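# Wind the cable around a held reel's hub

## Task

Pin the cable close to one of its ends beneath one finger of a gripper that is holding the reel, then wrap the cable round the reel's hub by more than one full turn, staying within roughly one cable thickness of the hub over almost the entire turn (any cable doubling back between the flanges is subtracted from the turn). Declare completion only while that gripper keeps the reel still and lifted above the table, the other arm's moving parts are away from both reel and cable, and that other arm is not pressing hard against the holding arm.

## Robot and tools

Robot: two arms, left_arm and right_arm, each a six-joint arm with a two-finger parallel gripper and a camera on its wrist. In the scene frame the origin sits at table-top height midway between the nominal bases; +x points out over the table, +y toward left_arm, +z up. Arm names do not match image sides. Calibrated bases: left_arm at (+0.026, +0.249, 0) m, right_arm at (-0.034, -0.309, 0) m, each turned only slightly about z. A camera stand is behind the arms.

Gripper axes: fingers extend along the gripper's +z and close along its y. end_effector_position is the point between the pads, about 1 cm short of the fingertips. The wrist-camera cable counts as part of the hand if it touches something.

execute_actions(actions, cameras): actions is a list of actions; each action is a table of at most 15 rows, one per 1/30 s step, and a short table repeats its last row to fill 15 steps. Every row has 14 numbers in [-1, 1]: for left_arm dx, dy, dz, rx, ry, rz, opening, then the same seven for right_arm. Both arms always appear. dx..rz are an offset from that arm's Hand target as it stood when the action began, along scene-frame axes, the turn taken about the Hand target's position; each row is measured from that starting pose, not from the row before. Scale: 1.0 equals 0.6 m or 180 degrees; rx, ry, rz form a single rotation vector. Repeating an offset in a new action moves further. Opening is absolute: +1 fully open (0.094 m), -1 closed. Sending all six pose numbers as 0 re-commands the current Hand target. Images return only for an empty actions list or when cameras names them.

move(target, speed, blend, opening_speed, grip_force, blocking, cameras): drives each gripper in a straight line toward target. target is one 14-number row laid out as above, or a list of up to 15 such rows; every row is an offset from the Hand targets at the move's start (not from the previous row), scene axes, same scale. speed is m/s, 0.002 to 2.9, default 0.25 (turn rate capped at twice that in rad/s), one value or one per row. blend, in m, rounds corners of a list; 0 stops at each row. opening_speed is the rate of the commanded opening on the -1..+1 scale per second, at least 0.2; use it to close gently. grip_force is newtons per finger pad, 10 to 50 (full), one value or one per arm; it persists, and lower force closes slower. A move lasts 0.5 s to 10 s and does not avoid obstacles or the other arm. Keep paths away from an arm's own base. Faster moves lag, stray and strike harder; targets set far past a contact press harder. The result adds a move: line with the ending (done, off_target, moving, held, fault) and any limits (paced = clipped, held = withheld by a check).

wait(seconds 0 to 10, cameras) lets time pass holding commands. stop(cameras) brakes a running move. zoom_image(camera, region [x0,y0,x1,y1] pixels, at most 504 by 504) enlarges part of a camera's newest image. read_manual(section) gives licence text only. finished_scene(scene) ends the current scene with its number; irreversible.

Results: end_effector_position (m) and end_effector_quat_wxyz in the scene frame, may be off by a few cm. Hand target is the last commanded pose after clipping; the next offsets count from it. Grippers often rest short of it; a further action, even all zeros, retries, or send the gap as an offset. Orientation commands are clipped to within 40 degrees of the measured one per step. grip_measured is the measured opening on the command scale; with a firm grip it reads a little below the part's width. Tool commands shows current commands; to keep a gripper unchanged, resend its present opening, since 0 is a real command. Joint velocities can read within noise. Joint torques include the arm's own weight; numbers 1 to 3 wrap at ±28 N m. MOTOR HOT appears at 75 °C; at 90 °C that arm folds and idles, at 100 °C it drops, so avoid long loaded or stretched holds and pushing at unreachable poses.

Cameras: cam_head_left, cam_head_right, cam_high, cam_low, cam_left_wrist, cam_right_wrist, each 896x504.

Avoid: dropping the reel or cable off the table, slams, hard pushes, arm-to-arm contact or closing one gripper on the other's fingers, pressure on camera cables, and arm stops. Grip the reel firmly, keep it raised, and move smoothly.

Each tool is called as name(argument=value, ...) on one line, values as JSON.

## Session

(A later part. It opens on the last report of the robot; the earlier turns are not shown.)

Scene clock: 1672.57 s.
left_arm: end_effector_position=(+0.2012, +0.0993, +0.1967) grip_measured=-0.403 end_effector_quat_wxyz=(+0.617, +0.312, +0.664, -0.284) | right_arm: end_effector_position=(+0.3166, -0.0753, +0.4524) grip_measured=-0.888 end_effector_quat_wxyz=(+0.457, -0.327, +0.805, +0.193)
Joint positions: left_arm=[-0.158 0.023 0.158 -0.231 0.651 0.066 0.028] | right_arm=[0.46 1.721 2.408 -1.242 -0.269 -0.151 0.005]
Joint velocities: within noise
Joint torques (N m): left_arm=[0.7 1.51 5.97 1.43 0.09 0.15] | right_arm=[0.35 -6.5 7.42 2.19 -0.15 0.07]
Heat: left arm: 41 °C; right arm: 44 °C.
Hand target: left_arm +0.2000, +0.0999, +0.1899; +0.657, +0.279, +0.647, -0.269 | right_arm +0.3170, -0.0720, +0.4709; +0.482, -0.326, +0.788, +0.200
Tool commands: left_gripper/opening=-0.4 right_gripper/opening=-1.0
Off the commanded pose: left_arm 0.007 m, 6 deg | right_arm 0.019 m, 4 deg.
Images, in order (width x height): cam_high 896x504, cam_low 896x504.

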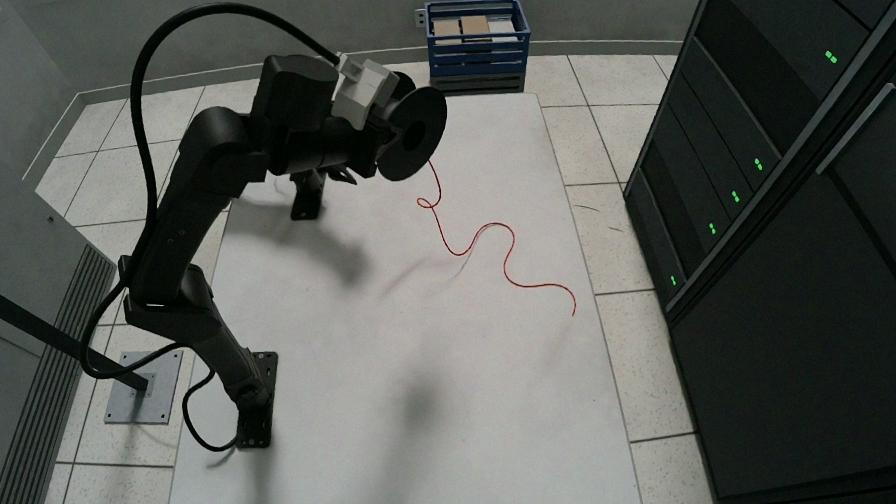

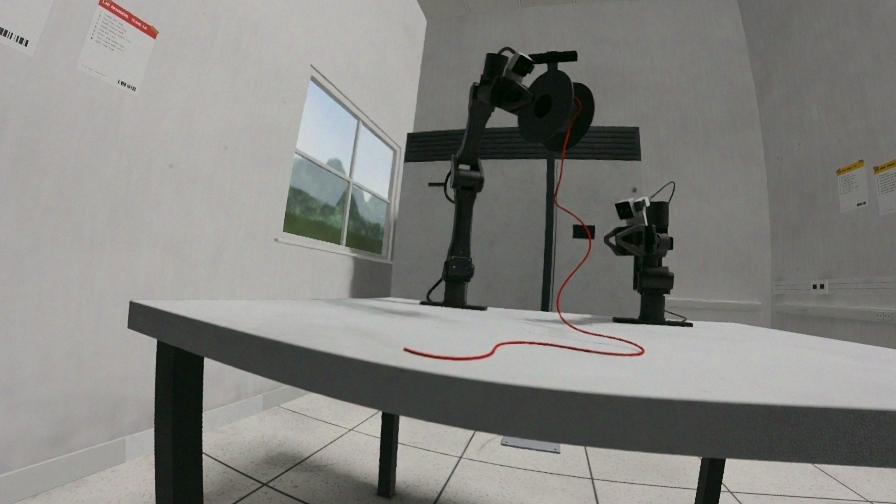

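move(target=[0.197,-0.0602,-0.0367,0,0,0,-0.4,0,0,0,0,0,0,-1], speed=0.15, cameras=["cam_right_wrist"])

Scene clock: 1707.97 s.
left_arm: end_effector_position=(+0.3160, +0.0653, +0.1647) grip_measured=-0.403 end_effector_quat_wxyz=(+0.653, +0.282, +0.649, -0.268) | right_arm: end_effector_position=(+0.3166, -0.0753, +0.4524) grip_measured=-0.888 end_effector_quat_wxyz=(+0.457, -0.327, +0.805, +0.193)
Joint positions: left_arm=[-0.266 1.361 0.127 1.23 0.471 0.022 0.028] | right_arm=[0.46 1.721 2.408 -1.242 -0.269 -0.151 0.005]
Joint torques (N m): left_arm=[-0.36 -2.4 6.83 1.54 -0.03 -0.06] | right_arm=[0.35 -6.49 7.43 2.2 -0.15 0.08]
Heat: left arm: 42 °C; right arm: 47 °C.
Hand target: left_arm +0.3183, +0.0639, +0.1680; +0.657, +0.279, +0.647, -0.269 | right_arm +0.3170, -0.0720, +0.4710; +0.482, -0.326, +0.788, +0.200
Off the commanded pose: left_arm 0.004 m, 1 deg | right_arm 0.019 m, 4 deg.
move: off_target (right_arm)
camera_calibration:
cam_right_wrist: T_world_to_cam=[[0.717676, -0.69629, -0.0110541, -0.273194], [-0.567273, -0.575342, -0.589222, 0.443057], [0.403909, 0.429141, -0.807896, 0.364684], [0, 0, 0, 1]] pos_world=[0.3001, -0.0918137, 0.552666]
Images, in order (width x height): cam_right_wrist 896x504.

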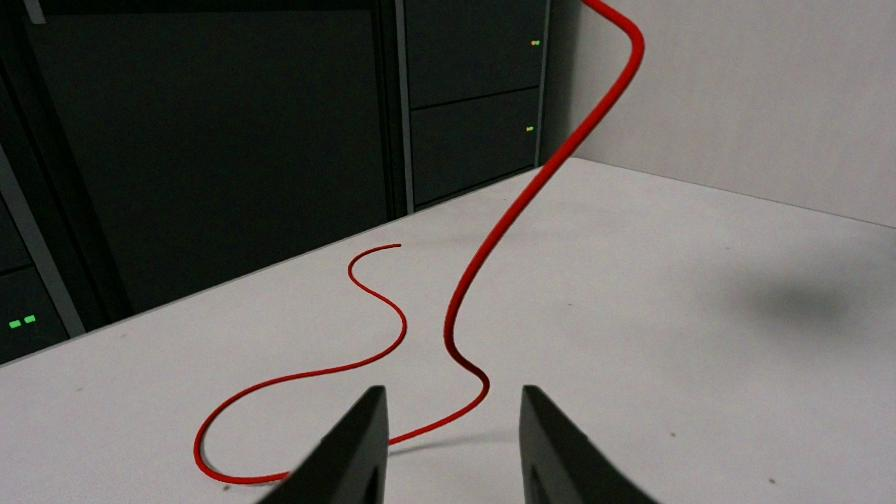

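move(target=[[0.0548,-0.056,0.0,0,0,0,-0.4,0,0,0,0,0,0,-1],[0.0548,-0.056,0.0,0,0,0,-1,0,0,0,0,0,0,-1]], speed=0.12, cameras=["cam_right_wrist"])

Scene clock: 1715.27 s.
left_arm: end_effector_position=(+0.3462, +0.0328, +0.1620) grip_measured=-0.968 end_effector_quat_wxyz=(+0.650, +0.283, +0.652, -0.268) | right_arm: end_effector_position=(+0.3166, -0.0753, +0.4524) grip_measured=-0.888 end_effector_quat_wxyz=(+0.457, -0.327, +0.805, +0.193)
Joint positions: left_arm=[-0.363 1.554 0.272 1.271 0.376 0.022 0.002] | right_arm=[0.46 1.721 2.408 -1.242 -0.269 -0.151 0.005]
Joint torques (N m): left_arm=[-0.27 -4 7.69 1.58 -0.1 -0.02] | right_arm=[0.35 -6.49 7.42 2.19 -0.14 0.08]
Heat: left arm: 42 °C; right arm: 48 °C.
Hand target: left_arm +0.3511, +0.0302, +0.1680; +0.657, +0.279, +0.647, -0.269 | right_arm +0.3170, -0.0720, +0.4710; +0.482, -0.326, +0.788, +0.200
Off the commanded pose: left_arm 0.008 m, 1 deg | right_arm 0.019 m, 4 deg.
move: off_target (right_arm)
camera_calibration:
cam_right_wrist: T_world_to_cam=[[0.717676, -0.69629, -0.0110541, -0.273194], [-0.567273, -0.575342, -0.589222, 0.443057], [0.403909, 0.429141, -0.807896, 0.364684], [0, 0, 0, 1]] pos_world=[0.3001, -0.0918137, 0.552666]
Images, in order (width x height): cam_right_wrist 896x504.

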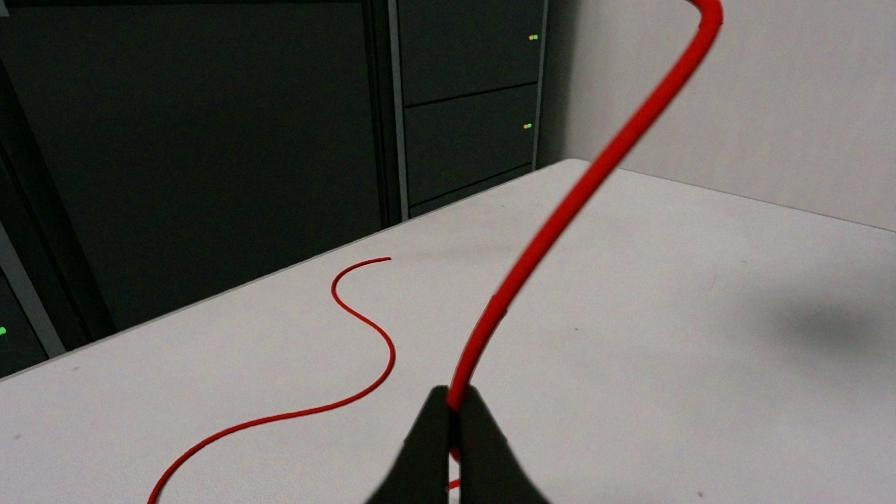

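move(target=[0.0505,0.0443,-0.06,0,0,0,-1,0,0,0,0,0,0,-1], speed=0.08, cameras=["cam_left_wrist"])

Scene clock: 1724.33 s.
left_arm: end_effector_position=(+0.3769, +0.0575, +0.1262) grip_measured=-0.968 end_effector_quat_wxyz=(+0.647, +0.280, +0.656, -0.268) | right_arm: end_effector_position=(+0.3165, -0.0753, +0.4523) grip_measured=-0.888 end_effector_quat_wxyz=(+0.456, -0.327, +0.805, +0.193)
Joint positions: left_arm=[-0.216 1.843 0.321 1.501 0.519 0.021 0.002] | right_arm=[0.46 1.721 2.408 -1.243 -0.269 -0.151 0.005]
Joint torques (N m): left_arm=[0.35 -4.97 5.78 1.73 0 -0.08] | right_arm=[0.34 -6.52 7.42 2.21 -0.15 0.08]
Heat: left arm: 42 °C; right arm: 48 °C.
Hand target: left_arm +0.3814, +0.0568, +0.1321; +0.657, +0.279, +0.647, -0.269 | right_arm +0.3170, -0.0719, +0.4710; +0.482, -0.326, +0.788, +0.200
Off the commanded pose: left_arm 0.007 m, 2 deg | right_arm 0.019 m, 4 deg.
move: off_target (right_arm)
camera_calibration:
cam_left_wrist: T_world_to_cam=[[-0.714338, -0.699715, -0.0109244, 0.311734], [-0.31631, 0.336767, -0.886868, 0.247316], [0.624234, -0.630069, -0.461893, -0.0531174], [0, 0, 0, 1]] pos_world=[0.33407, 0.101369, 0.198208]
Images, in order (width x height): cam_left_wrist 896x504.

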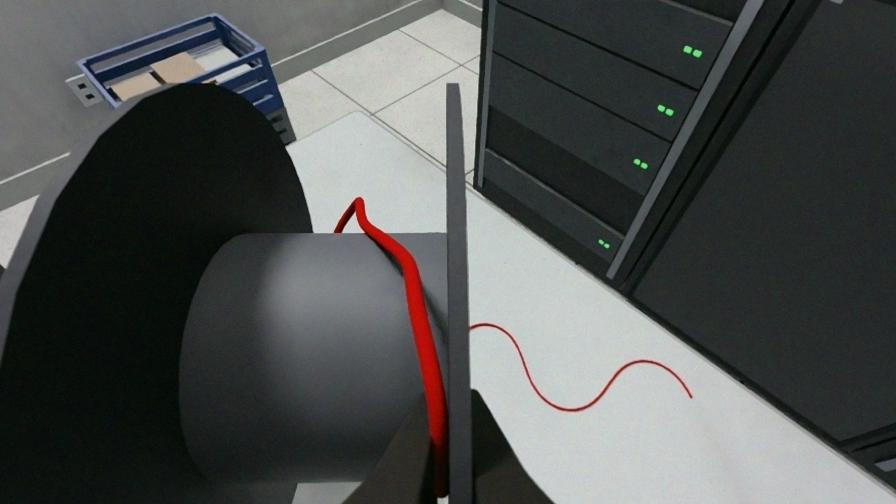

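move(target=[0.04,0.035,-0.045,0,0,0,-1,0,0,0,0,0,0,-1], speed=0.08, cameras=["cam_left_wrist"])

Scene clock: 1729.17 s.
left_arm: end_effector_position=(+0.4006, +0.0779, +0.0932) grip_measured=-0.968 end_effector_quat_wxyz=(+0.623, +0.275, +0.679, -0.275) | right_arm: end_effector_position=(+0.3161, -0.0755, +0.4516) grip_measured=-0.888 end_effector_quat_wxyz=(+0.455, -0.327, +0.806, +0.192)
Joint positions: left_arm=[-0.11 1.997 0.4 1.508 0.627 0.022 0.002] | right_arm=[0.46 1.721 2.408 -1.246 -0.269 -0.151 0.005]
Joint torques (N m): left_arm=[0.44 -5.9 5.31 2.02 0.02 0.19] | right_arm=[0.32 -6.5 7.39 2.23 -0.15 0.07]
Heat: left arm: 43 °C; right arm: 49 °C.
Hand target: left_arm +0.4055, +0.0779, +0.1051; +0.657, +0.279, +0.647, -0.269 | right_arm +0.3170, -0.0720, +0.4709; +0.482, -0.326, +0.788, +0.200
Off the commanded pose: left_arm 0.013 m, 5 deg | right_arm 0.020 m, 4 deg.
joint sent to its limit (left arm) — joint 4 (wrist pitch), upper limit. The joint targets still meet the commanded pose.
move: off_target (left_arm, right_arm)
camera_calibration:
cam_left_wrist: T_world_to_cam=[[-0.715814, -0.697641, 0.0301033, 0.339124], [-0.373714, 0.34632, -0.860465, 0.238429], [0.589871, -0.627183, -0.508619, -0.0525268], [0, 0, 0, 1]] pos_world=[0.362838, 0.12107, 0.168235]
Images, in order (width x height): cam_left_wrist 896x504.

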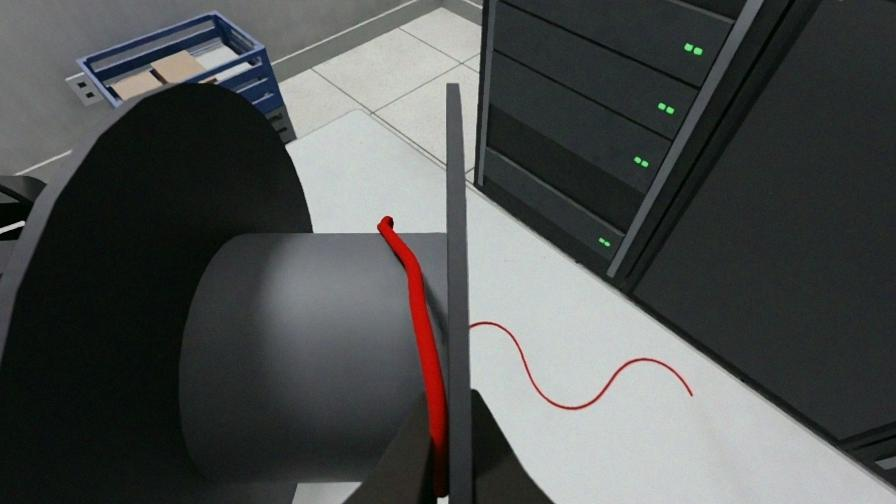

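move(target=[0.012,0.012,0,0,0,0,-1,-0.01,-0.01,0.05,0,0,0,-1], speed=0.06, cameras=["cam_left_wrist"])

Scene clock: 1735.87 s.
left_arm: end_effector_position=(+0.4078, +0.0818, +0.0977) grip_measured=-0.968 end_effector_quat_wxyz=(+0.629, +0.280, +0.670, -0.278) | right_arm: end_effector_position=(+0.3086, -0.0793, +0.4732) grip_measured=-0.888 end_effector_quat_wxyz=(+0.458, -0.327, +0.804, +0.193)
Joint positions: left_arm=[-0.083 2.009 0.432 1.508 0.667 0.023 0.002] | right_arm=[0.46 1.895 2.829 -1.486 -0.27 -0.151 0.005]
Joint torques (N m): left_arm=[0.77 -5.6 4.83 1.99 0 0.12] | right_arm=[-0.54 -7.49 6.43 2.53 -0.23 0.13]
Heat: left arm: 43 °C; right arm: 50 °C.
Hand target: left_arm +0.4127, +0.0851, +0.1051; +0.657, +0.279, +0.647, -0.269 | right_arm +0.3109, -0.0780, +0.5011; +0.482, -0.326, +0.788, +0.200
Off the commanded pose: left_arm 0.010 m, 4 deg | right_arm 0.028 m, 3 deg.
elbow stopped short (right arm): the move would have taken joint 3 (elbow) straighter than the controller allows.
joint sent to its limit (left arm) — joint 4 (wrist pitch), upper limit. The joint targets still meet the commanded pose.
move: off_target (left_arm, right_arm)
camera_calibration:
cam_left_wrist: T_world_to_cam=[[-0.72549, -0.687941, 0.0200398, 0.351011], [-0.352025, 0.345904, -0.869729, 0.23576], [0.591391, -0.638034, -0.493122, -0.0532409], [0, 0, 0, 1]] pos_world=[0.369135, 0.125955, 0.171759]
Images, in order (width x height): cam_left_wrist 896x504.

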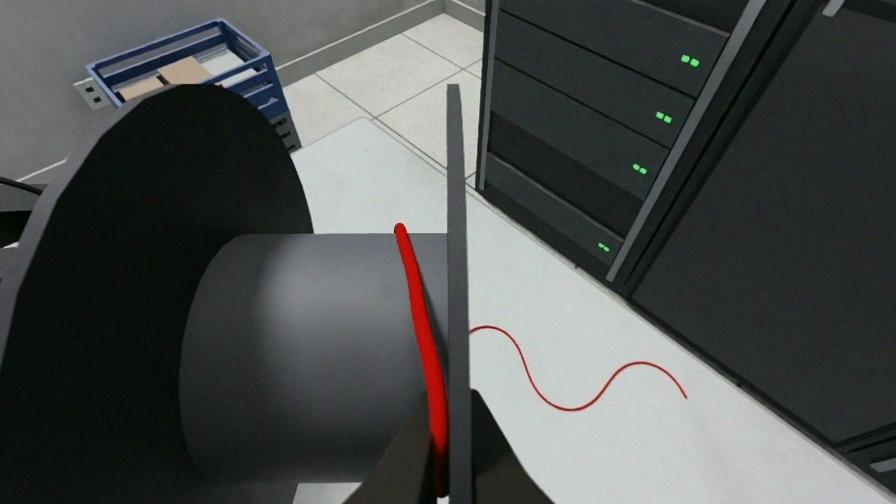

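move(target=[[-0.11,-0.0957,-0.0085,0,0,0,-1,0,0,0,0,0,0,-1],[-0.2045,-0.1902,-0.0085,0,0,0,-1,0,0,0,0,0,0,-1],[-0.3687,-0.3088,0.0582,-0.0986,0.0979,0,-1,0,0,0,0,0,0,-1],[-0.4862,-0.3798,0.2082,-0.1774,0.1762,0,-1,0,0,0,0,0,0,-1]], speed=0.15, blend=[0.03,0.03,0.03,0], cameras=["cam_left_wrist"])

Scene clock: 1873.97 s.
left_arm: end_effector_position=(+0.1204, -0.1418, +0.2175) grip_measured=-0.968 end_effector_quat_wxyz=(+0.508, +0.020, +0.706, -0.493) | right_arm: end_effector_position=(+0.3100, -0.0786, +0.4789) grip_measured=-0.888 end_effector_quat_wxyz=(+0.468, -0.326, +0.798, +0.194)
Joint positions: left_arm=[-1.633 1.505 0.552 0.955 -0.896 -0.74 0.002] | right_arm=[0.46 1.895 2.835 -1.468 -0.27 -0.148 0.005]
Joint torques (N m): left_arm=[-0.17 -6.98 9.25 1.11 -0.17 0] | right_arm=[-0.49 -7.34 5.98 2.39 -0.23 0.12]
Heat: left arm: 48 °C; right arm: 58 °C.
Hand target: left_arm +0.1208, -0.1428, +0.2301; +0.508, +0.007, +0.702, -0.499 | right_arm +0.3109, -0.0780, +0.5011; +0.482, -0.326, +0.788, +0.200
Off the commanded pose: left_arm 0.013 m, 2 deg | right_arm 0.022 m, 2 deg.
elbow stopped short (right arm): the move would have taken joint 3 (elbow) straighter than the controller allows.
move: off_target (left_arm, right_arm)
camera_calibration:
cam_left_wrist: T_world_to_cam=[[-0.528243, -0.514058, 0.675798, -0.155403], [-0.743482, -0.104394, -0.660558, 0.253917], [0.410115, -0.851379, -0.327047, -0.0114433], [0, 0, 0, 1]] pos_world=[0.111385, -0.0631214, 0.269006]
Images, in order (width x height): cam_left_wrist 896x504.

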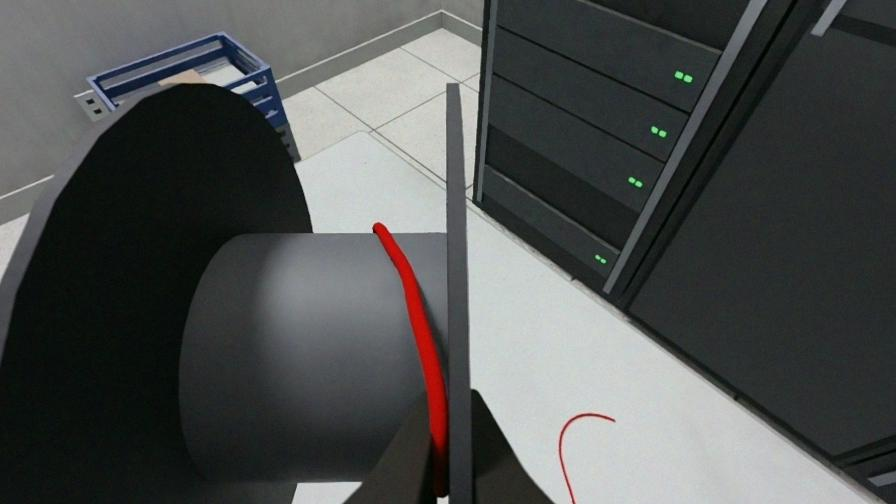

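move(target=[[-0.0567,0.0333,0.105,-0.1577,0.1566,0,-1,0.005,0.005,-0.09,0,0,0,-1],[-0.039,0.0983,0.305,-0.2365,0.2349,0,-1,0.0102,0.01,-0.1835,0,0,0,-1]], speed=0.13, blend=[0.03,0], cameras=["cam_left_wrist","cam_low"])

Scene clock: 1892.83 s.
left_arm: end_effector_position=(+0.0973, -0.0884, +0.4020) grip_measured=-0.968 end_effector_quat_wxyz=(-0.198, +0.346, -0.614, +0.681) | right_arm: end_effector_position=(+0.3213, -0.0729, +0.3681) grip_measured=-0.888 end_effector_quat_wxyz=(+0.449, -0.326, +0.809, +0.192)
Joint positions: left_arm=[-1.78 1.102 1.044 0.072 -1.067 -1.789 0.002] | right_arm=[0.46 1.481 1.732 -0.825 -0.269 -0.148 0.005]
Joint torques (N m): left_arm=[-0.34 -3.59 11.25 1.01 -0.1 -0.02] | right_arm=[0.34 -9.55 6.01 2.38 -0.15 0.04]
Heat: left arm: 46 °C; right arm: 59 °C.
Hand target: left_arm +0.0975, -0.0839, +0.4130; -0.195, +0.350, -0.610, +0.684 | right_arm +0.3170, -0.0720, +0.3909; +0.482, -0.326, +0.788, +0.200
Off the commanded pose: left_arm 0.012 m, 1 deg | right_arm 0.023 m, 5 deg.
move: off_target (left_arm, right_arm)
camera_calibration:
cam_left_wrist: T_world_to_cam=[[0.154693, 0.167351, 0.973686, -0.390752], [-0.928866, -0.311109, 0.201044, 0.0175996], [0.336567, -0.935524, 0.107321, -0.0710555], [0, 0, 0, 1]] pos_world=[0.100709, 0.00439407, 0.384557]
Images, in order (width x height): cam_low 896x504, cam_left_wrist 896x504.

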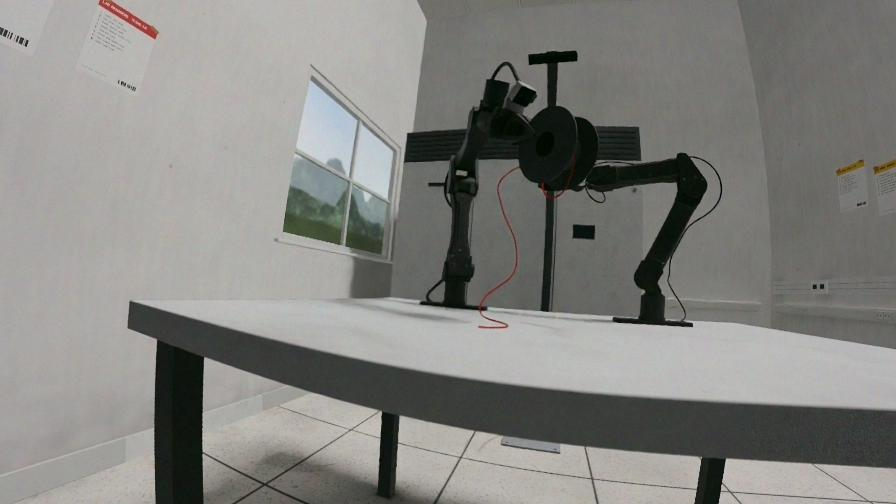

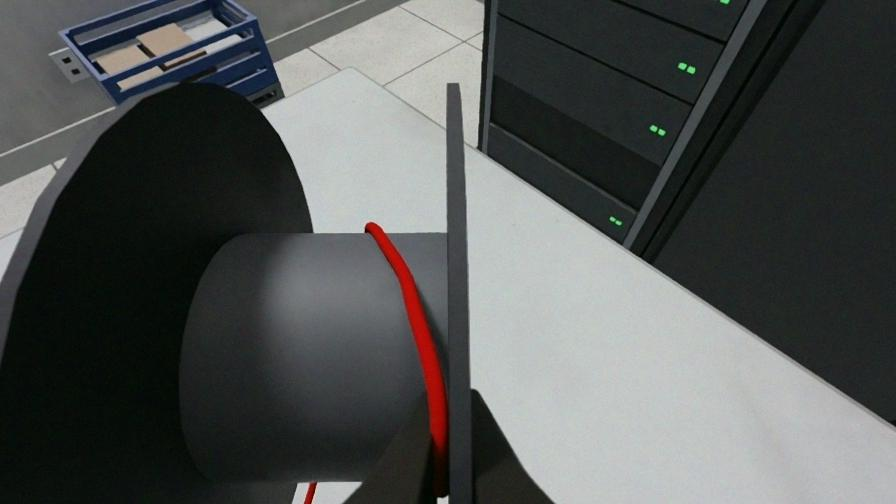

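move(target=[[0.1068,0.0777,0.17,-0.0315,0.0313,0,-1,0,0,0,0,0,0,-1],[0.2363,0.137,0.22,-0.0315,0.0313,0,-1,0,0,0,0,0,0,-1],[0.3893,0.1965,0.2033,-0.0315,0.0313,0,-1,0,0,0,0,0,0,-1]], speed=0.15, blend=[0.03,0.03,0], cameras=["cam_left_wrist","cam_low"])

Scene clock: 1938.33 s.
left_arm: end_effector_position=(+0.3344, +0.0313, +0.5198) grip_measured=-0.968 end_effector_quat_wxyz=(-0.143, +0.401, -0.593, +0.683) | right_arm: end_effector_position=(+0.3216, -0.0727, +0.3686) grip_measured=-0.888 end_effector_quat_wxyz=(+0.450, -0.326, +0.809, +0.193)
Joint positions: left_arm=[-0.42 1.241 1.677 -0.463 0.288 -1.952 0.002] | right_arm=[0.46 1.481 1.732 -0.823 -0.269 -0.148 0.005]
Joint torques (N m): left_arm=[0.31 -3.37 10.11 1.64 0.03 -0.01] | right_arm=[0.32 -9.52 6.02 2.37 -0.15 0.04]
Heat: left arm: 44 °C; right arm: 60 °C.
Hand target: left_arm +0.3311, +0.0340, +0.5350; -0.148, +0.392, -0.584, +0.695 | right_arm +0.3170, -0.0720, +0.3909; +0.482, -0.326, +0.788, +0.200
Off the commanded pose: left_arm 0.016 m, 2 deg | right_arm 0.023 m, 4 deg.
move: off_target (left_arm, right_arm)
camera_calibration:
cam_left_wrist: T_world_to_cam=[[0.281159, 0.255718, 0.924964, -0.581942], [-0.890062, -0.290881, 0.350968, 0.15979], [0.358803, -0.921952, 0.145821, -0.0793851], [0, 0, 0, 1]] pos_world=[0.334325, 0.122104, 0.49377]
Images, in order (width x height): cam_low 896x504, cam_left_wrist 896x504.

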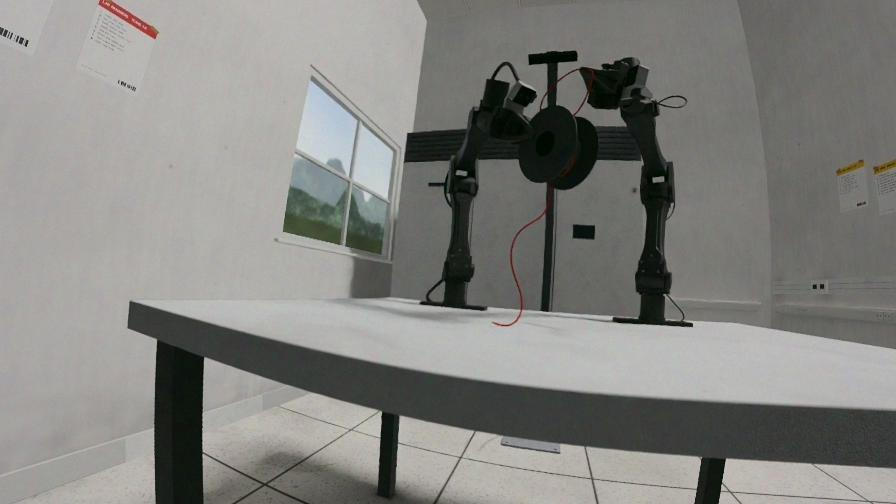

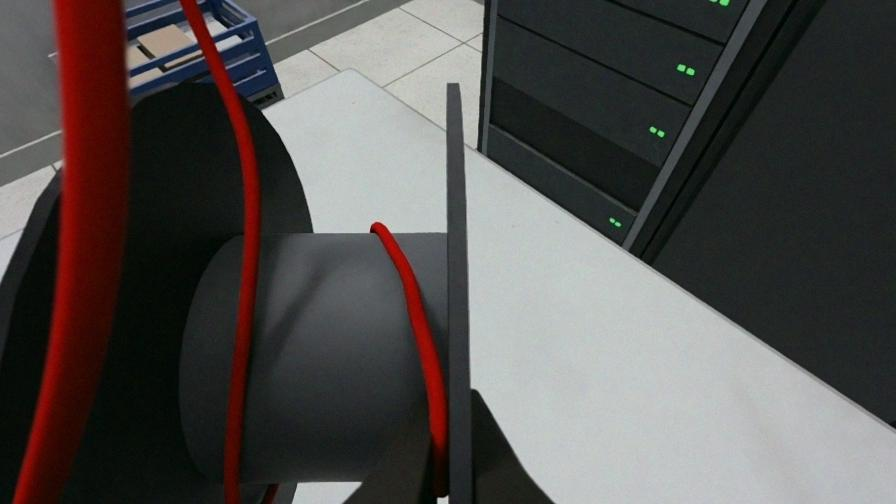

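move(target=[[-0.13,0.1057,-0.0833,0,0,0,-1,0,0,0,0,0,0,-1],[-0.0947,0.1412,-0.1167,0.2484,-0.2466,0,-1,0,0,0,0,0,0,-1],[-0.036,0.2003,-0.2167,0.4455,-0.4423,0,-1,0,0,0,0,0,0,-1]], speed=0.15, blend=[0.03,0.03,0], cameras=["cam_left_wrist","cam_low"])

Scene clock: 1975.60 s.
left_arm: end_effector_position=(+0.3062, +0.1508, +0.4117) grip_measured=-0.968 end_effector_quat_wxyz=(+0.657, +0.282, +0.643, -0.275) | right_arm: end_effector_position=(+0.3211, -0.0716, +0.3689) grip_measured=-0.888 end_effector_quat_wxyz=(+0.450, -0.327, +0.808, +0.194)
Joint positions: left_arm=[0.259 0.879 0.985 -0.082 1.007 -0.003 0.002] | right_arm=[0.463 1.481 1.732 -0.821 -0.27 -0.148 0.005]
Joint torques (N m): left_arm=[0.73 -0.64 6.26 1.39 -0.06 0.17] | right_arm=[0.14 -9.51 6.04 2.35 -0.14 0.05]
Heat: left arm: 45 °C; right arm: 63 °C.
Hand target: left_arm +0.3095, +0.1542, +0.4051; +0.657, +0.279, +0.647, -0.269 | right_arm +0.3170, -0.0719, +0.3909; +0.482, -0.326, +0.788, +0.200
Off the commanded pose: left_arm 0.008 m, 1 deg | right_arm 0.022 m, 4 deg.
move: off_target (right_arm)
camera_calibration:
cam_left_wrist: T_world_to_cam=[[-0.72379, -0.689794, -0.01768, 0.333706], [-0.287608, 0.324875, -0.900965, 0.445502], [0.627224, -0.647024, -0.433531, 0.171543], [0, 0, 0, 1]] pos_world=[0.262066, 0.196449, 0.481651]
Images, in order (width x height): cam_low 896x504, cam_left_wrist 896x504.

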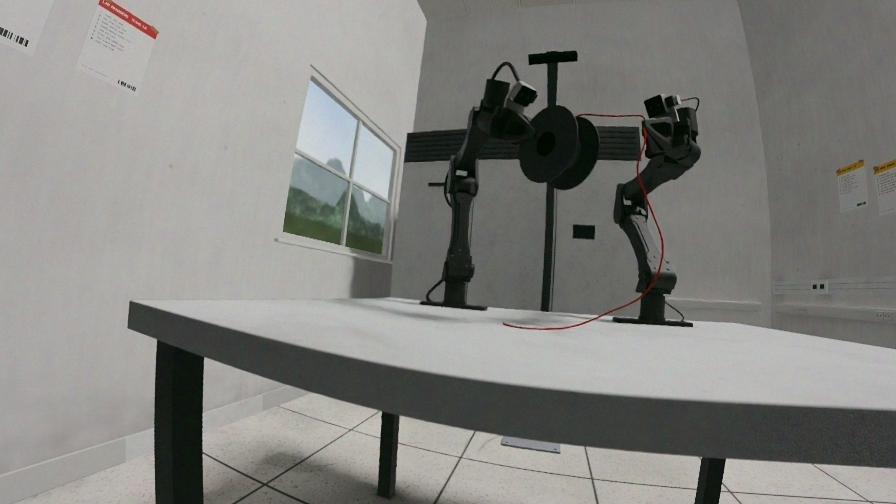

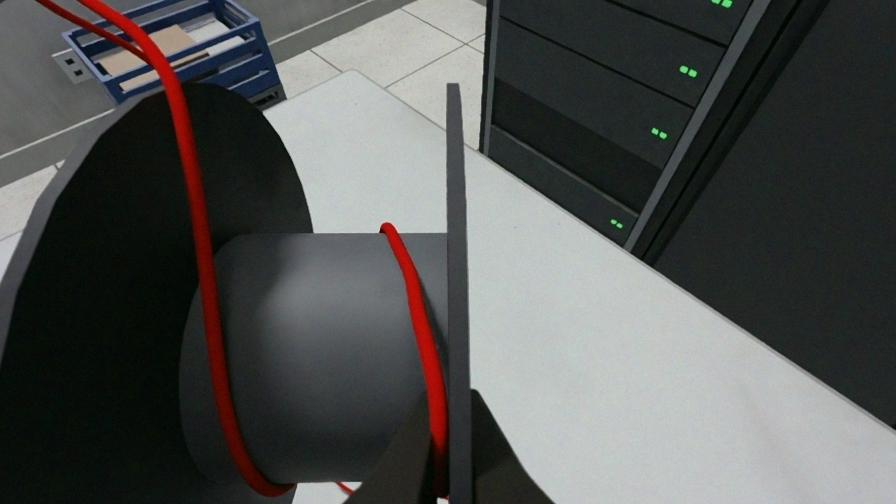

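move(target=[[0.2008,-0.1527,0.05,0,0,0,-1,0,0,0,0,0,0,-1],[0.236,-0.1172,-0.1,0,0,0,-1,0,0,0,0,0,0,-1]], speed=0.15, blend=[0.02,0], cameras=["cam_left_wrist","cam_low"])

Scene clock: 1989.63 s.
left_arm: end_effector_position=(+0.4492, +0.0808, +0.3530) grip_measured=-0.968 end_effector_quat_wxyz=(+0.659, +0.281, +0.642, -0.272) | right_arm: end_effector_position=(+0.3214, -0.0720, +0.3689) grip_measured=-0.888 end_effector_quat_wxyz=(+0.450, -0.327, +0.808, +0.192)
Joint positions: left_arm=[-0.07 1.418 1.055 0.384 0.673 0.008 0.002] | right_arm=[0.463 1.481 1.732 -0.821 -0.267 -0.148 0.005]
Joint torques (N m): left_arm=[0.92 -5.83 6.95 1.48 -0.03 0.1] | right_arm=[0.14 -9.51 6.06 2.35 -0.17 0.04]
Heat: left arm: 44 °C; right arm: 63 °C.
Hand target: left_arm +0.4510, +0.0839, +0.3451; +0.657, +0.279, +0.647, -0.269 | right_arm +0.3170, -0.0720, +0.3909; +0.482, -0.326, +0.788, +0.200
Off the commanded pose: left_arm 0.009 m, 1 deg | right_arm 0.023 m, 4 deg.
move: off_target (right_arm)
camera_calibration:
cam_left_wrist: T_world_to_cam=[[-0.719995, -0.693667, -0.0208118, 0.387667], [-0.285257, 0.323156, -0.90233, 0.456072], [0.632642, -0.643736, -0.430544, 0.00733916], [0, 0, 0, 1]] pos_world=[0.404573, 0.126254, 0.422755]
Images, in order (width x height): cam_low 896x504, cam_left_wrist 896x504.

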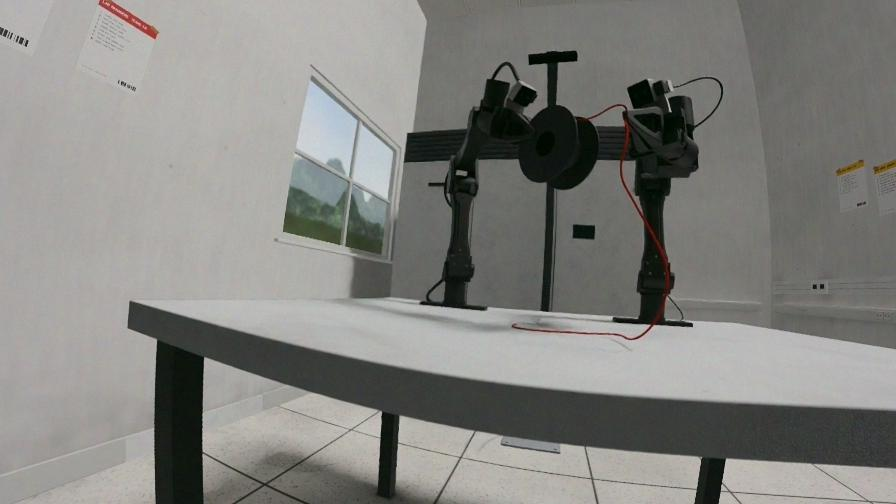

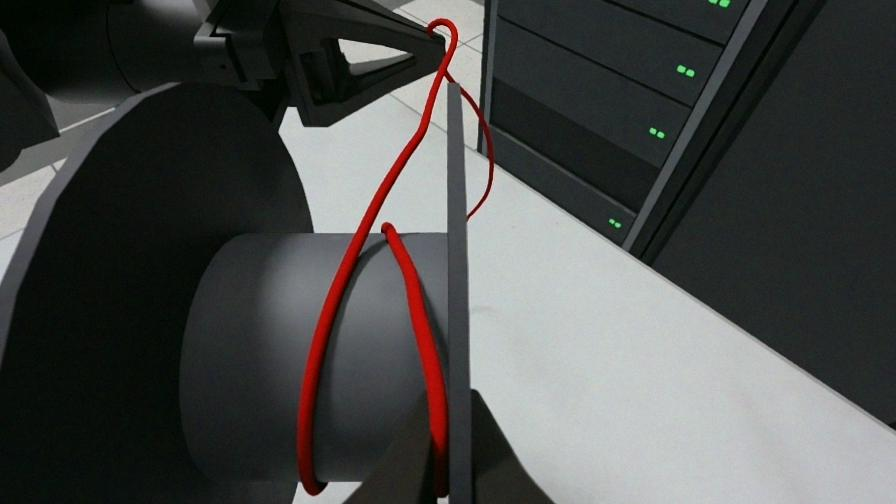

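move(target=[0.0095,0.0683,0.0598,0,0,0,-1,0,0,0,0,0,0,-1], speed=0.06, cameras=["cam_left_wrist"])

Scene clock: 2005.60 s.
left_arm: end_effector_position=(+0.4464, +0.1118, +0.3719) grip_measured=-0.968 end_effector_quat_wxyz=(+0.644, +0.297, +0.642, -0.291) | right_arm: end_effector_position=(+0.3243, -0.0708, +0.3737) grip_measured=-0.888 end_effector_quat_wxyz=(+0.461, -0.326, +0.803, +0.193)
Joint positions: left_arm=[0.055 1.418 1.148 0.272 0.851 0.008 0.002] | right_arm=[0.463 1.481 1.732 -0.797 -0.266 -0.148 0.005]
Joint torques (N m): left_arm=[1.84 -5.74 11.52 1.19 -0.4 0.09] | right_arm=[0.12 -9.4 6.08 2.1 -0.18 0.05]
Heat: left arm: 44 °C; right arm: 64 °C.
Hand target: left_arm +0.4567, +0.1249, +0.3811; +0.657, +0.279, +0.647, -0.269 | right_arm +0.3170, -0.0720, +0.3909; +0.482, -0.326, +0.788, +0.200
Off the commanded pose: left_arm 0.019 m, 4 deg | right_arm 0.019 m, 3 deg.
move: off_target (left_arm, right_arm)
camera_calibration:
cam_left_wrist: T_world_to_cam=[[-0.756267, -0.65421, -0.00837953, 0.414681], [-0.285386, 0.341377, -0.895554, 0.457865], [0.588741, -0.674886, -0.444874, 0.0656717], [0, 0, 0, 1]] pos_world=[0.405614, 0.159305, 0.442733]
Images, in order (width x height): cam_left_wrist 896x504.

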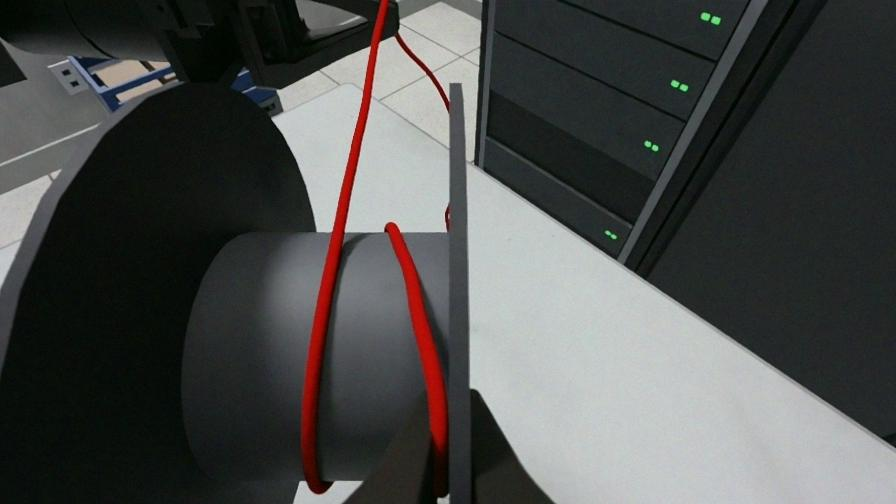

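move(target=[0.0176,0.0177,0,0,0,0,-1,0,0,0,0,0,0,-1], speed=0.06, cameras=["cam_left_wrist"])

Scene clock: 2012.00 s.
left_arm: end_effector_position=(+0.4476, +0.1159, +0.3750) grip_measured=-0.968 end_effector_quat_wxyz=(+0.640, +0.309, +0.635, -0.302) | right_arm: end_effector_position=(+0.3257, -0.0701, +0.3764) grip_measured=-0.888 end_effector_quat_wxyz=(+0.466, -0.326, +0.799, +0.193)
Joint positions: left_arm=[0.082 1.443 1.177 0.271 0.914 0.008 0.002] | right_arm=[0.463 1.481 1.732 -0.785 -0.266 -0.148 0.005]
Joint torques (N m): left_arm=[2.56 -4.71 11.67 1.22 -0.61 0.07] | right_arm=[0.12 -9.43 6.11 1.98 -0.18 0.04]
Heat: left arm: 44 °C; right arm: 63 °C.
Hand target: left_arm +0.4673, +0.1355, +0.3811; +0.657, +0.279, +0.647, -0.269 | right_arm +0.3170, -0.0720, +0.3909; +0.482, -0.326, +0.788, +0.200
Off the commanded pose: left_arm 0.028 m, 6 deg | right_arm 0.017 m, 2 deg.
move: off_target (left_arm, right_arm)
camera_calibration:
cam_left_wrist: T_world_to_cam=[[-0.779428, -0.626377, -0.0119997, 0.426906], [-0.268735, 0.351578, -0.896757, 0.451347], [0.565927, -0.695733, -0.44236, 0.0808525], [0, 0, 0, 1]] pos_world=[0.408279, 0.164972, 0.445637]
Images, in order (width x height): cam_left_wrist 896x504.

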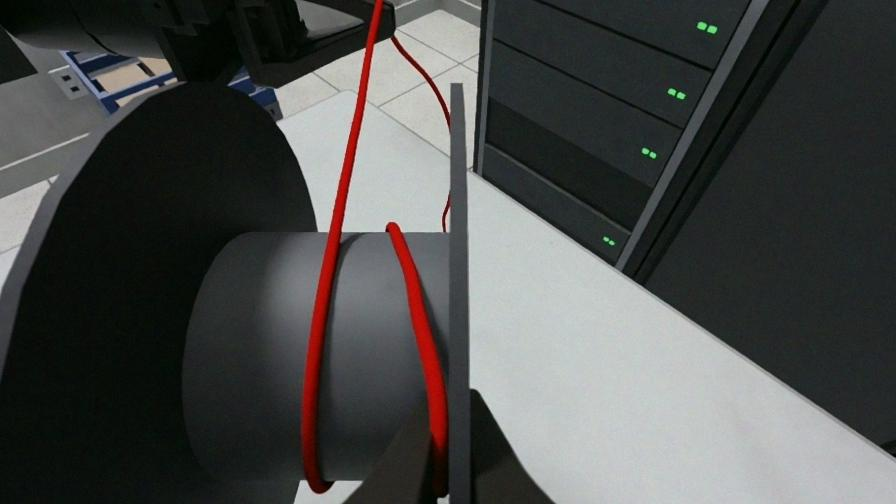

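move(target=[[-0.0255,-0.0253,-0.0852,0,0,0,-1,0,0,0,0,0,0,-1],[-0.0522,-0.0525,-0.1635,0,0,0,-1,0,0,0,0,0,0,-1],[-0.1088,-0.1092,-0.2718,0,0,0,-1,0,0,0,0,0,0,-1]], speed=0.08, blend=[0.015,0.015,0], cameras=["cam_left_wrist","cam_low"])

Scene clock: 2044.57 s.
left_arm: end_effector_position=(+0.3996, +0.0660, +0.2364) grip_measured=-0.968 end_effector_quat_wxyz=(+0.670, +0.290, +0.625, -0.275) | right_arm: end_effector_position=(+0.3203, -0.0737, +0.3631) grip_measured=-0.888 end_effector_quat_wxyz=(+0.442, -0.326, +0.814, +0.189)
Joint positions: left_arm=[-0.143 1.454 0.538 0.978 0.619 0.009 0.002] | right_arm=[0.463 1.481 1.726 -0.835 -0.262 -0.148 0.005]
Joint torques (N m): left_arm=[0.2 -4.18 5.19 1.2 -0.23 0.11] | right_arm=[0.1 -9.72 6.46 2.48 -0.23 0.04]
Heat: left arm: 43 °C; right arm: 58 °C.
Hand target: left_arm +0.4020, +0.0699, +0.2179; +0.657, +0.279, +0.647, -0.269 | right_arm +0.3170, -0.0719, +0.3910; +0.482, -0.326, +0.788, +0.200
Off the commanded pose: left_arm 0.019 m, 3 deg | right_arm 0.028 m, 6 deg.
move: off_target (left_arm, right_arm)
camera_calibration:
cam_left_wrist: T_world_to_cam=[[-0.731722, -0.680134, -0.044728, 0.348681], [-0.242128, 0.320713, -0.915706, 0.327621], [0.637147, -0.659212, -0.399352, -0.0290416], [0, 0, 0, 1]] pos_world=[0.352968, 0.112933, 0.304003]
Images, in order (width x height): cam_low 896x504, cam_left_wrist 896x504.

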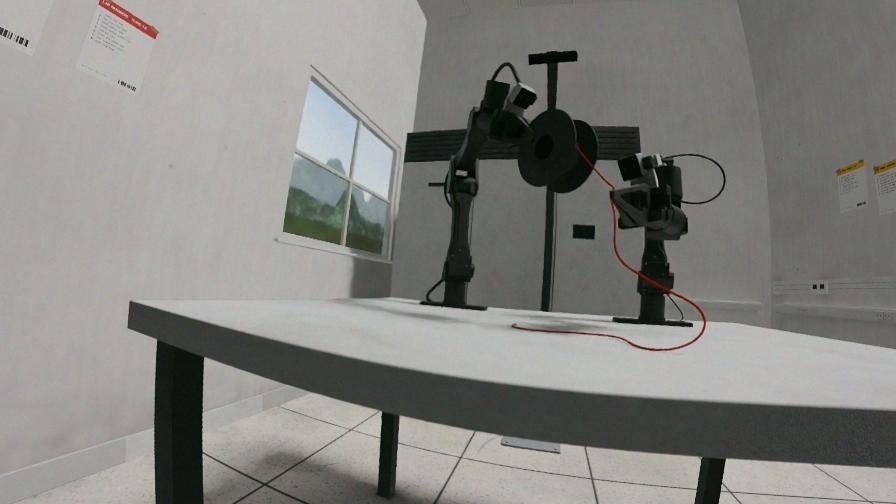

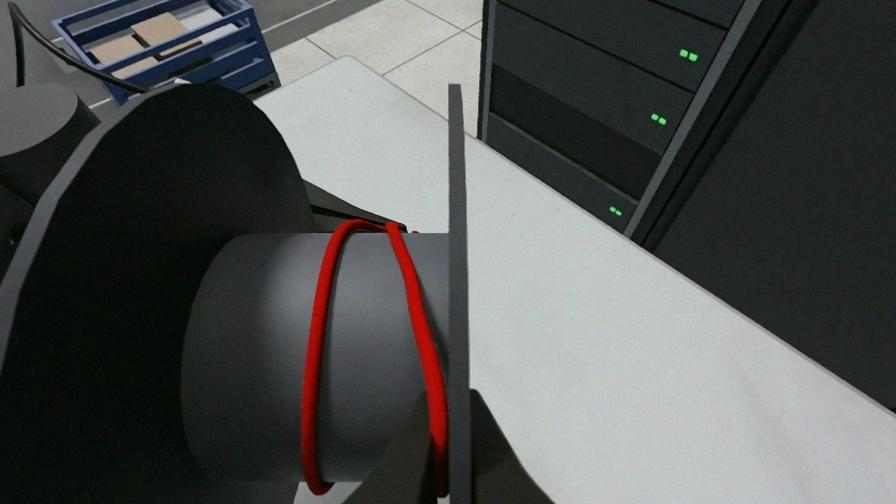

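zoom_image(camera="cam_left_wrist", region=[280, 170, 480, 290])

Scaled by 2.520 from the camera's 896x504 image, which has a finer 1280x720 frame.

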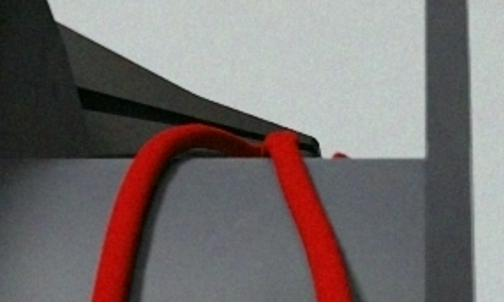

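move(target=[[0.0307,0.0827,0.1085,0,0,0,-1,0,0,0,0,0,0,-1],[0.074,0.1263,0.2718,0,0,0,-1,0,0,0,0,0,0,-1],[0.0573,0.1098,0.1868,0,0,0,-1,0,0,0,0,0,0,-1],[0.0307,0.0827,0.1085,0,0,0,-1,0,0,0,0,0,0,-1],[-0.026,0.026,0,0,0,0,-1,0,0,0,0,0,0,-1]], speed=0.09, blend=[0.015,0.005,0.015,0.015,0], cameras=["cam_left_wrist"])

Scene clock: 2080.43 s.
left_arm: end_effector_position=(+0.3841, +0.0816, +0.2358) grip_measured=-0.968 end_effector_quat_wxyz=(+0.670, +0.291, +0.625, -0.275) | right_arm: end_effector_position=(+0.3199, -0.0737, +0.3606) grip_measured=-0.888 end_effector_quat_wxyz=(+0.439, -0.326, +0.815, +0.189)
Joint positions: left_arm=[-0.091 1.377 0.476 0.963 0.671 0.009 0.002] | right_arm=[0.463 1.481 1.72 -0.836 -0.263 -0.148 0.005]
Joint torques (N m): left_arm=[0.21 -3.47 5.01 1.25 -0.3 0.1] | right_arm=[0.09 -9.81 6.75 2.48 -0.21 0.04]
Heat: left arm: 43 °C; right arm: 62 °C.
Hand target: left_arm +0.3863, +0.0855, +0.2178; +0.657, +0.279, +0.647, -0.269 | right_arm +0.3170, -0.0720, +0.3910; +0.482, -0.326, +0.788, +0.200
Off the commanded pose: left_arm 0.019 m, 3 deg | right_arm 0.031 m, 6 deg.
move: off_target (left_arm, right_arm)
camera_calibration:
cam_left_wrist: T_world_to_cam=[[-0.732165, -0.679478, -0.0473648, 0.34873], [-0.241322, 0.323805, -0.91483, 0.317559], [0.636944, -0.658377, -0.401051, -0.00880075], [0, 0, 0, 1]] pos_world=[0.337567, 0.128333, 0.3035]
Images, in order (width x height): cam_left_wrist 896x504.

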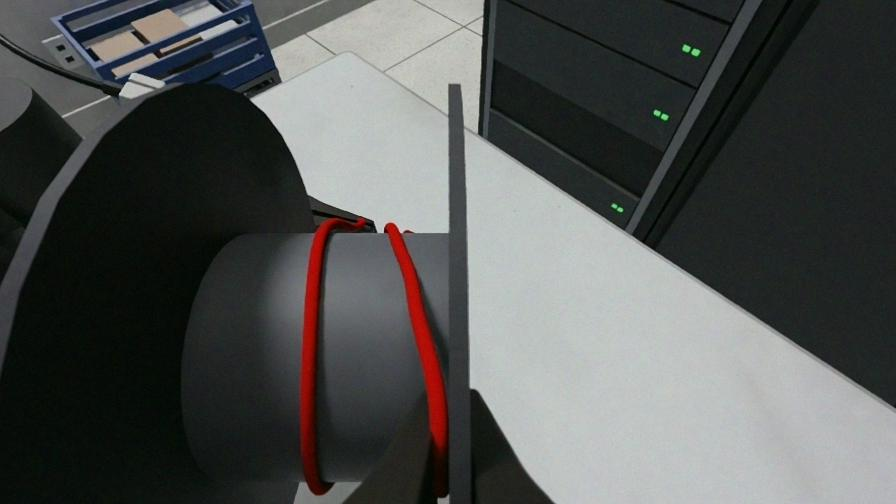

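move(target=[[-0.0094,-0.0095,0.02,0,0,0,-1,0,0,0,0,0,0,-1],[-0.0094,-0.0095,0.02,0,0,0,-0.5,0,0,0,0,0,0,-1],[-0.1513,0.1313,0.02,0,0,0,-0.5,0,0,0,0,0,0,-1]], speed=0.1, cameras=["cam_left_wrist","cam_low","cam_right_wrist"])

Scene clock: 2098.30 s.
left_arm: end_effector_position=(+0.2985, +0.1642, +0.2360) grip_measured=-0.503 end_effector_quat_wxyz=(+0.661, +0.282, +0.642, -0.266) | right_arm: end_effector_position=(+0.3202, -0.0735, +0.3646) grip_measured=-0.888 end_effector_quat_wxyz=(+0.446, -0.326, +0.812, +0.190)
Joint positions: left_arm=[0.346 0.847 0.26 0.622 1.081 0 0.023] | right_arm=[0.463 1.476 1.72 -0.826 -0.263 -0.148 0.005]
Joint torques (N m): left_arm=[0.59 -1.62 6.35 1.09 0.01 0.08] | right_arm=[0.1 -9.21 6.8 2.39 -0.22 0.03]
Heat: left arm: 43 °C; right arm: 63 °C.
Hand target: left_arm +0.2956, +0.1644, +0.2299; +0.657, +0.279, +0.647, -0.269 | right_arm +0.3170, -0.0719, +0.3909; +0.482, -0.326, +0.788, +0.200
Off the commanded pose: left_arm 0.007 m, 1 deg | right_arm 0.027 m, 5 deg.
move: off_target (right_arm)
camera_calibration:
cam_left_wrist: T_world_to_cam=[[-0.713921, -0.69955, -0.0307715, 0.33613], [-0.281599, 0.327064, -0.902071, 0.278741], [0.641108, -0.635342, -0.43049, 0.102136], [0, 0, 0, 1]] pos_world=[0.252983, 0.208865, 0.305756]
cam_right_wrist: T_world_to_cam=[[0.714194, -0.699716, -0.0180256, -0.272103], [-0.583042, -0.580463, -0.568441, 0.391475], [0.387284, 0.416487, -0.822527, 0.30129], [0, 0, 0, 1]] pos_world=[0.305896, -0.0886416, 0.465444]
Images, in order (width x height): cam_low 896x504, cam_left_wrist 896x504, cam_right_wrist 896x504.

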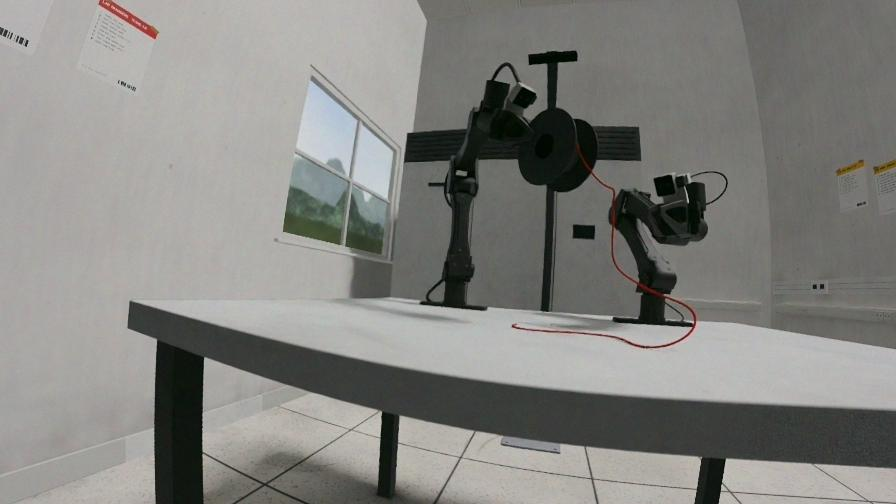

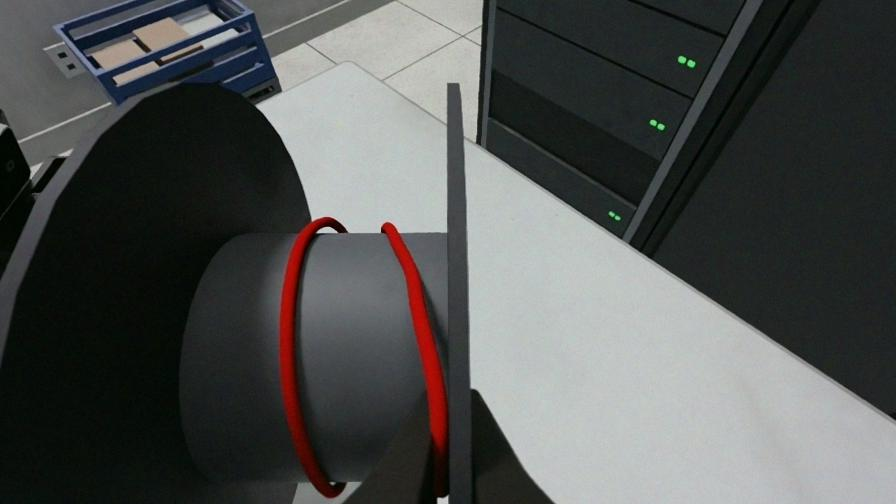

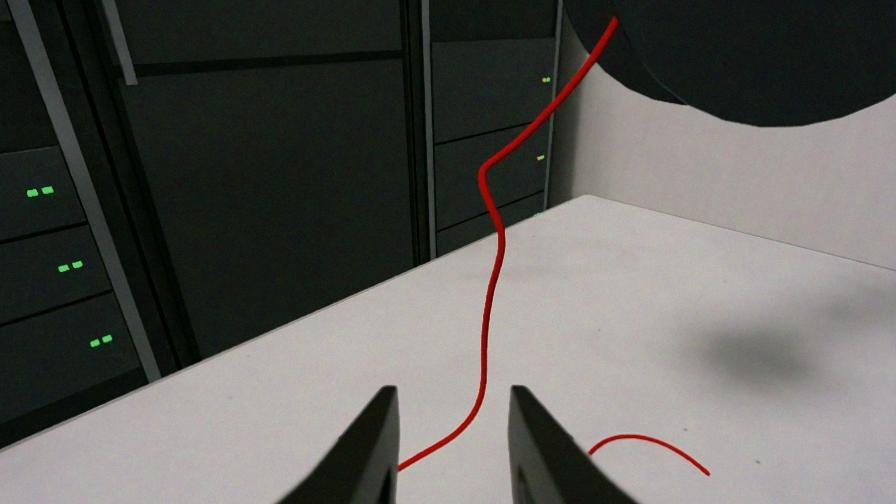

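zoom_image(camera="cam_left_wrist", region=[180, 190, 480, 504])

Scaled by 1.605 from the camera's 896x504 image, which has a finer 1280x720 frame.

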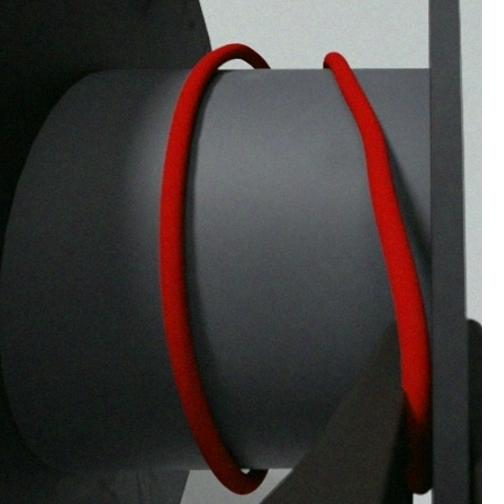

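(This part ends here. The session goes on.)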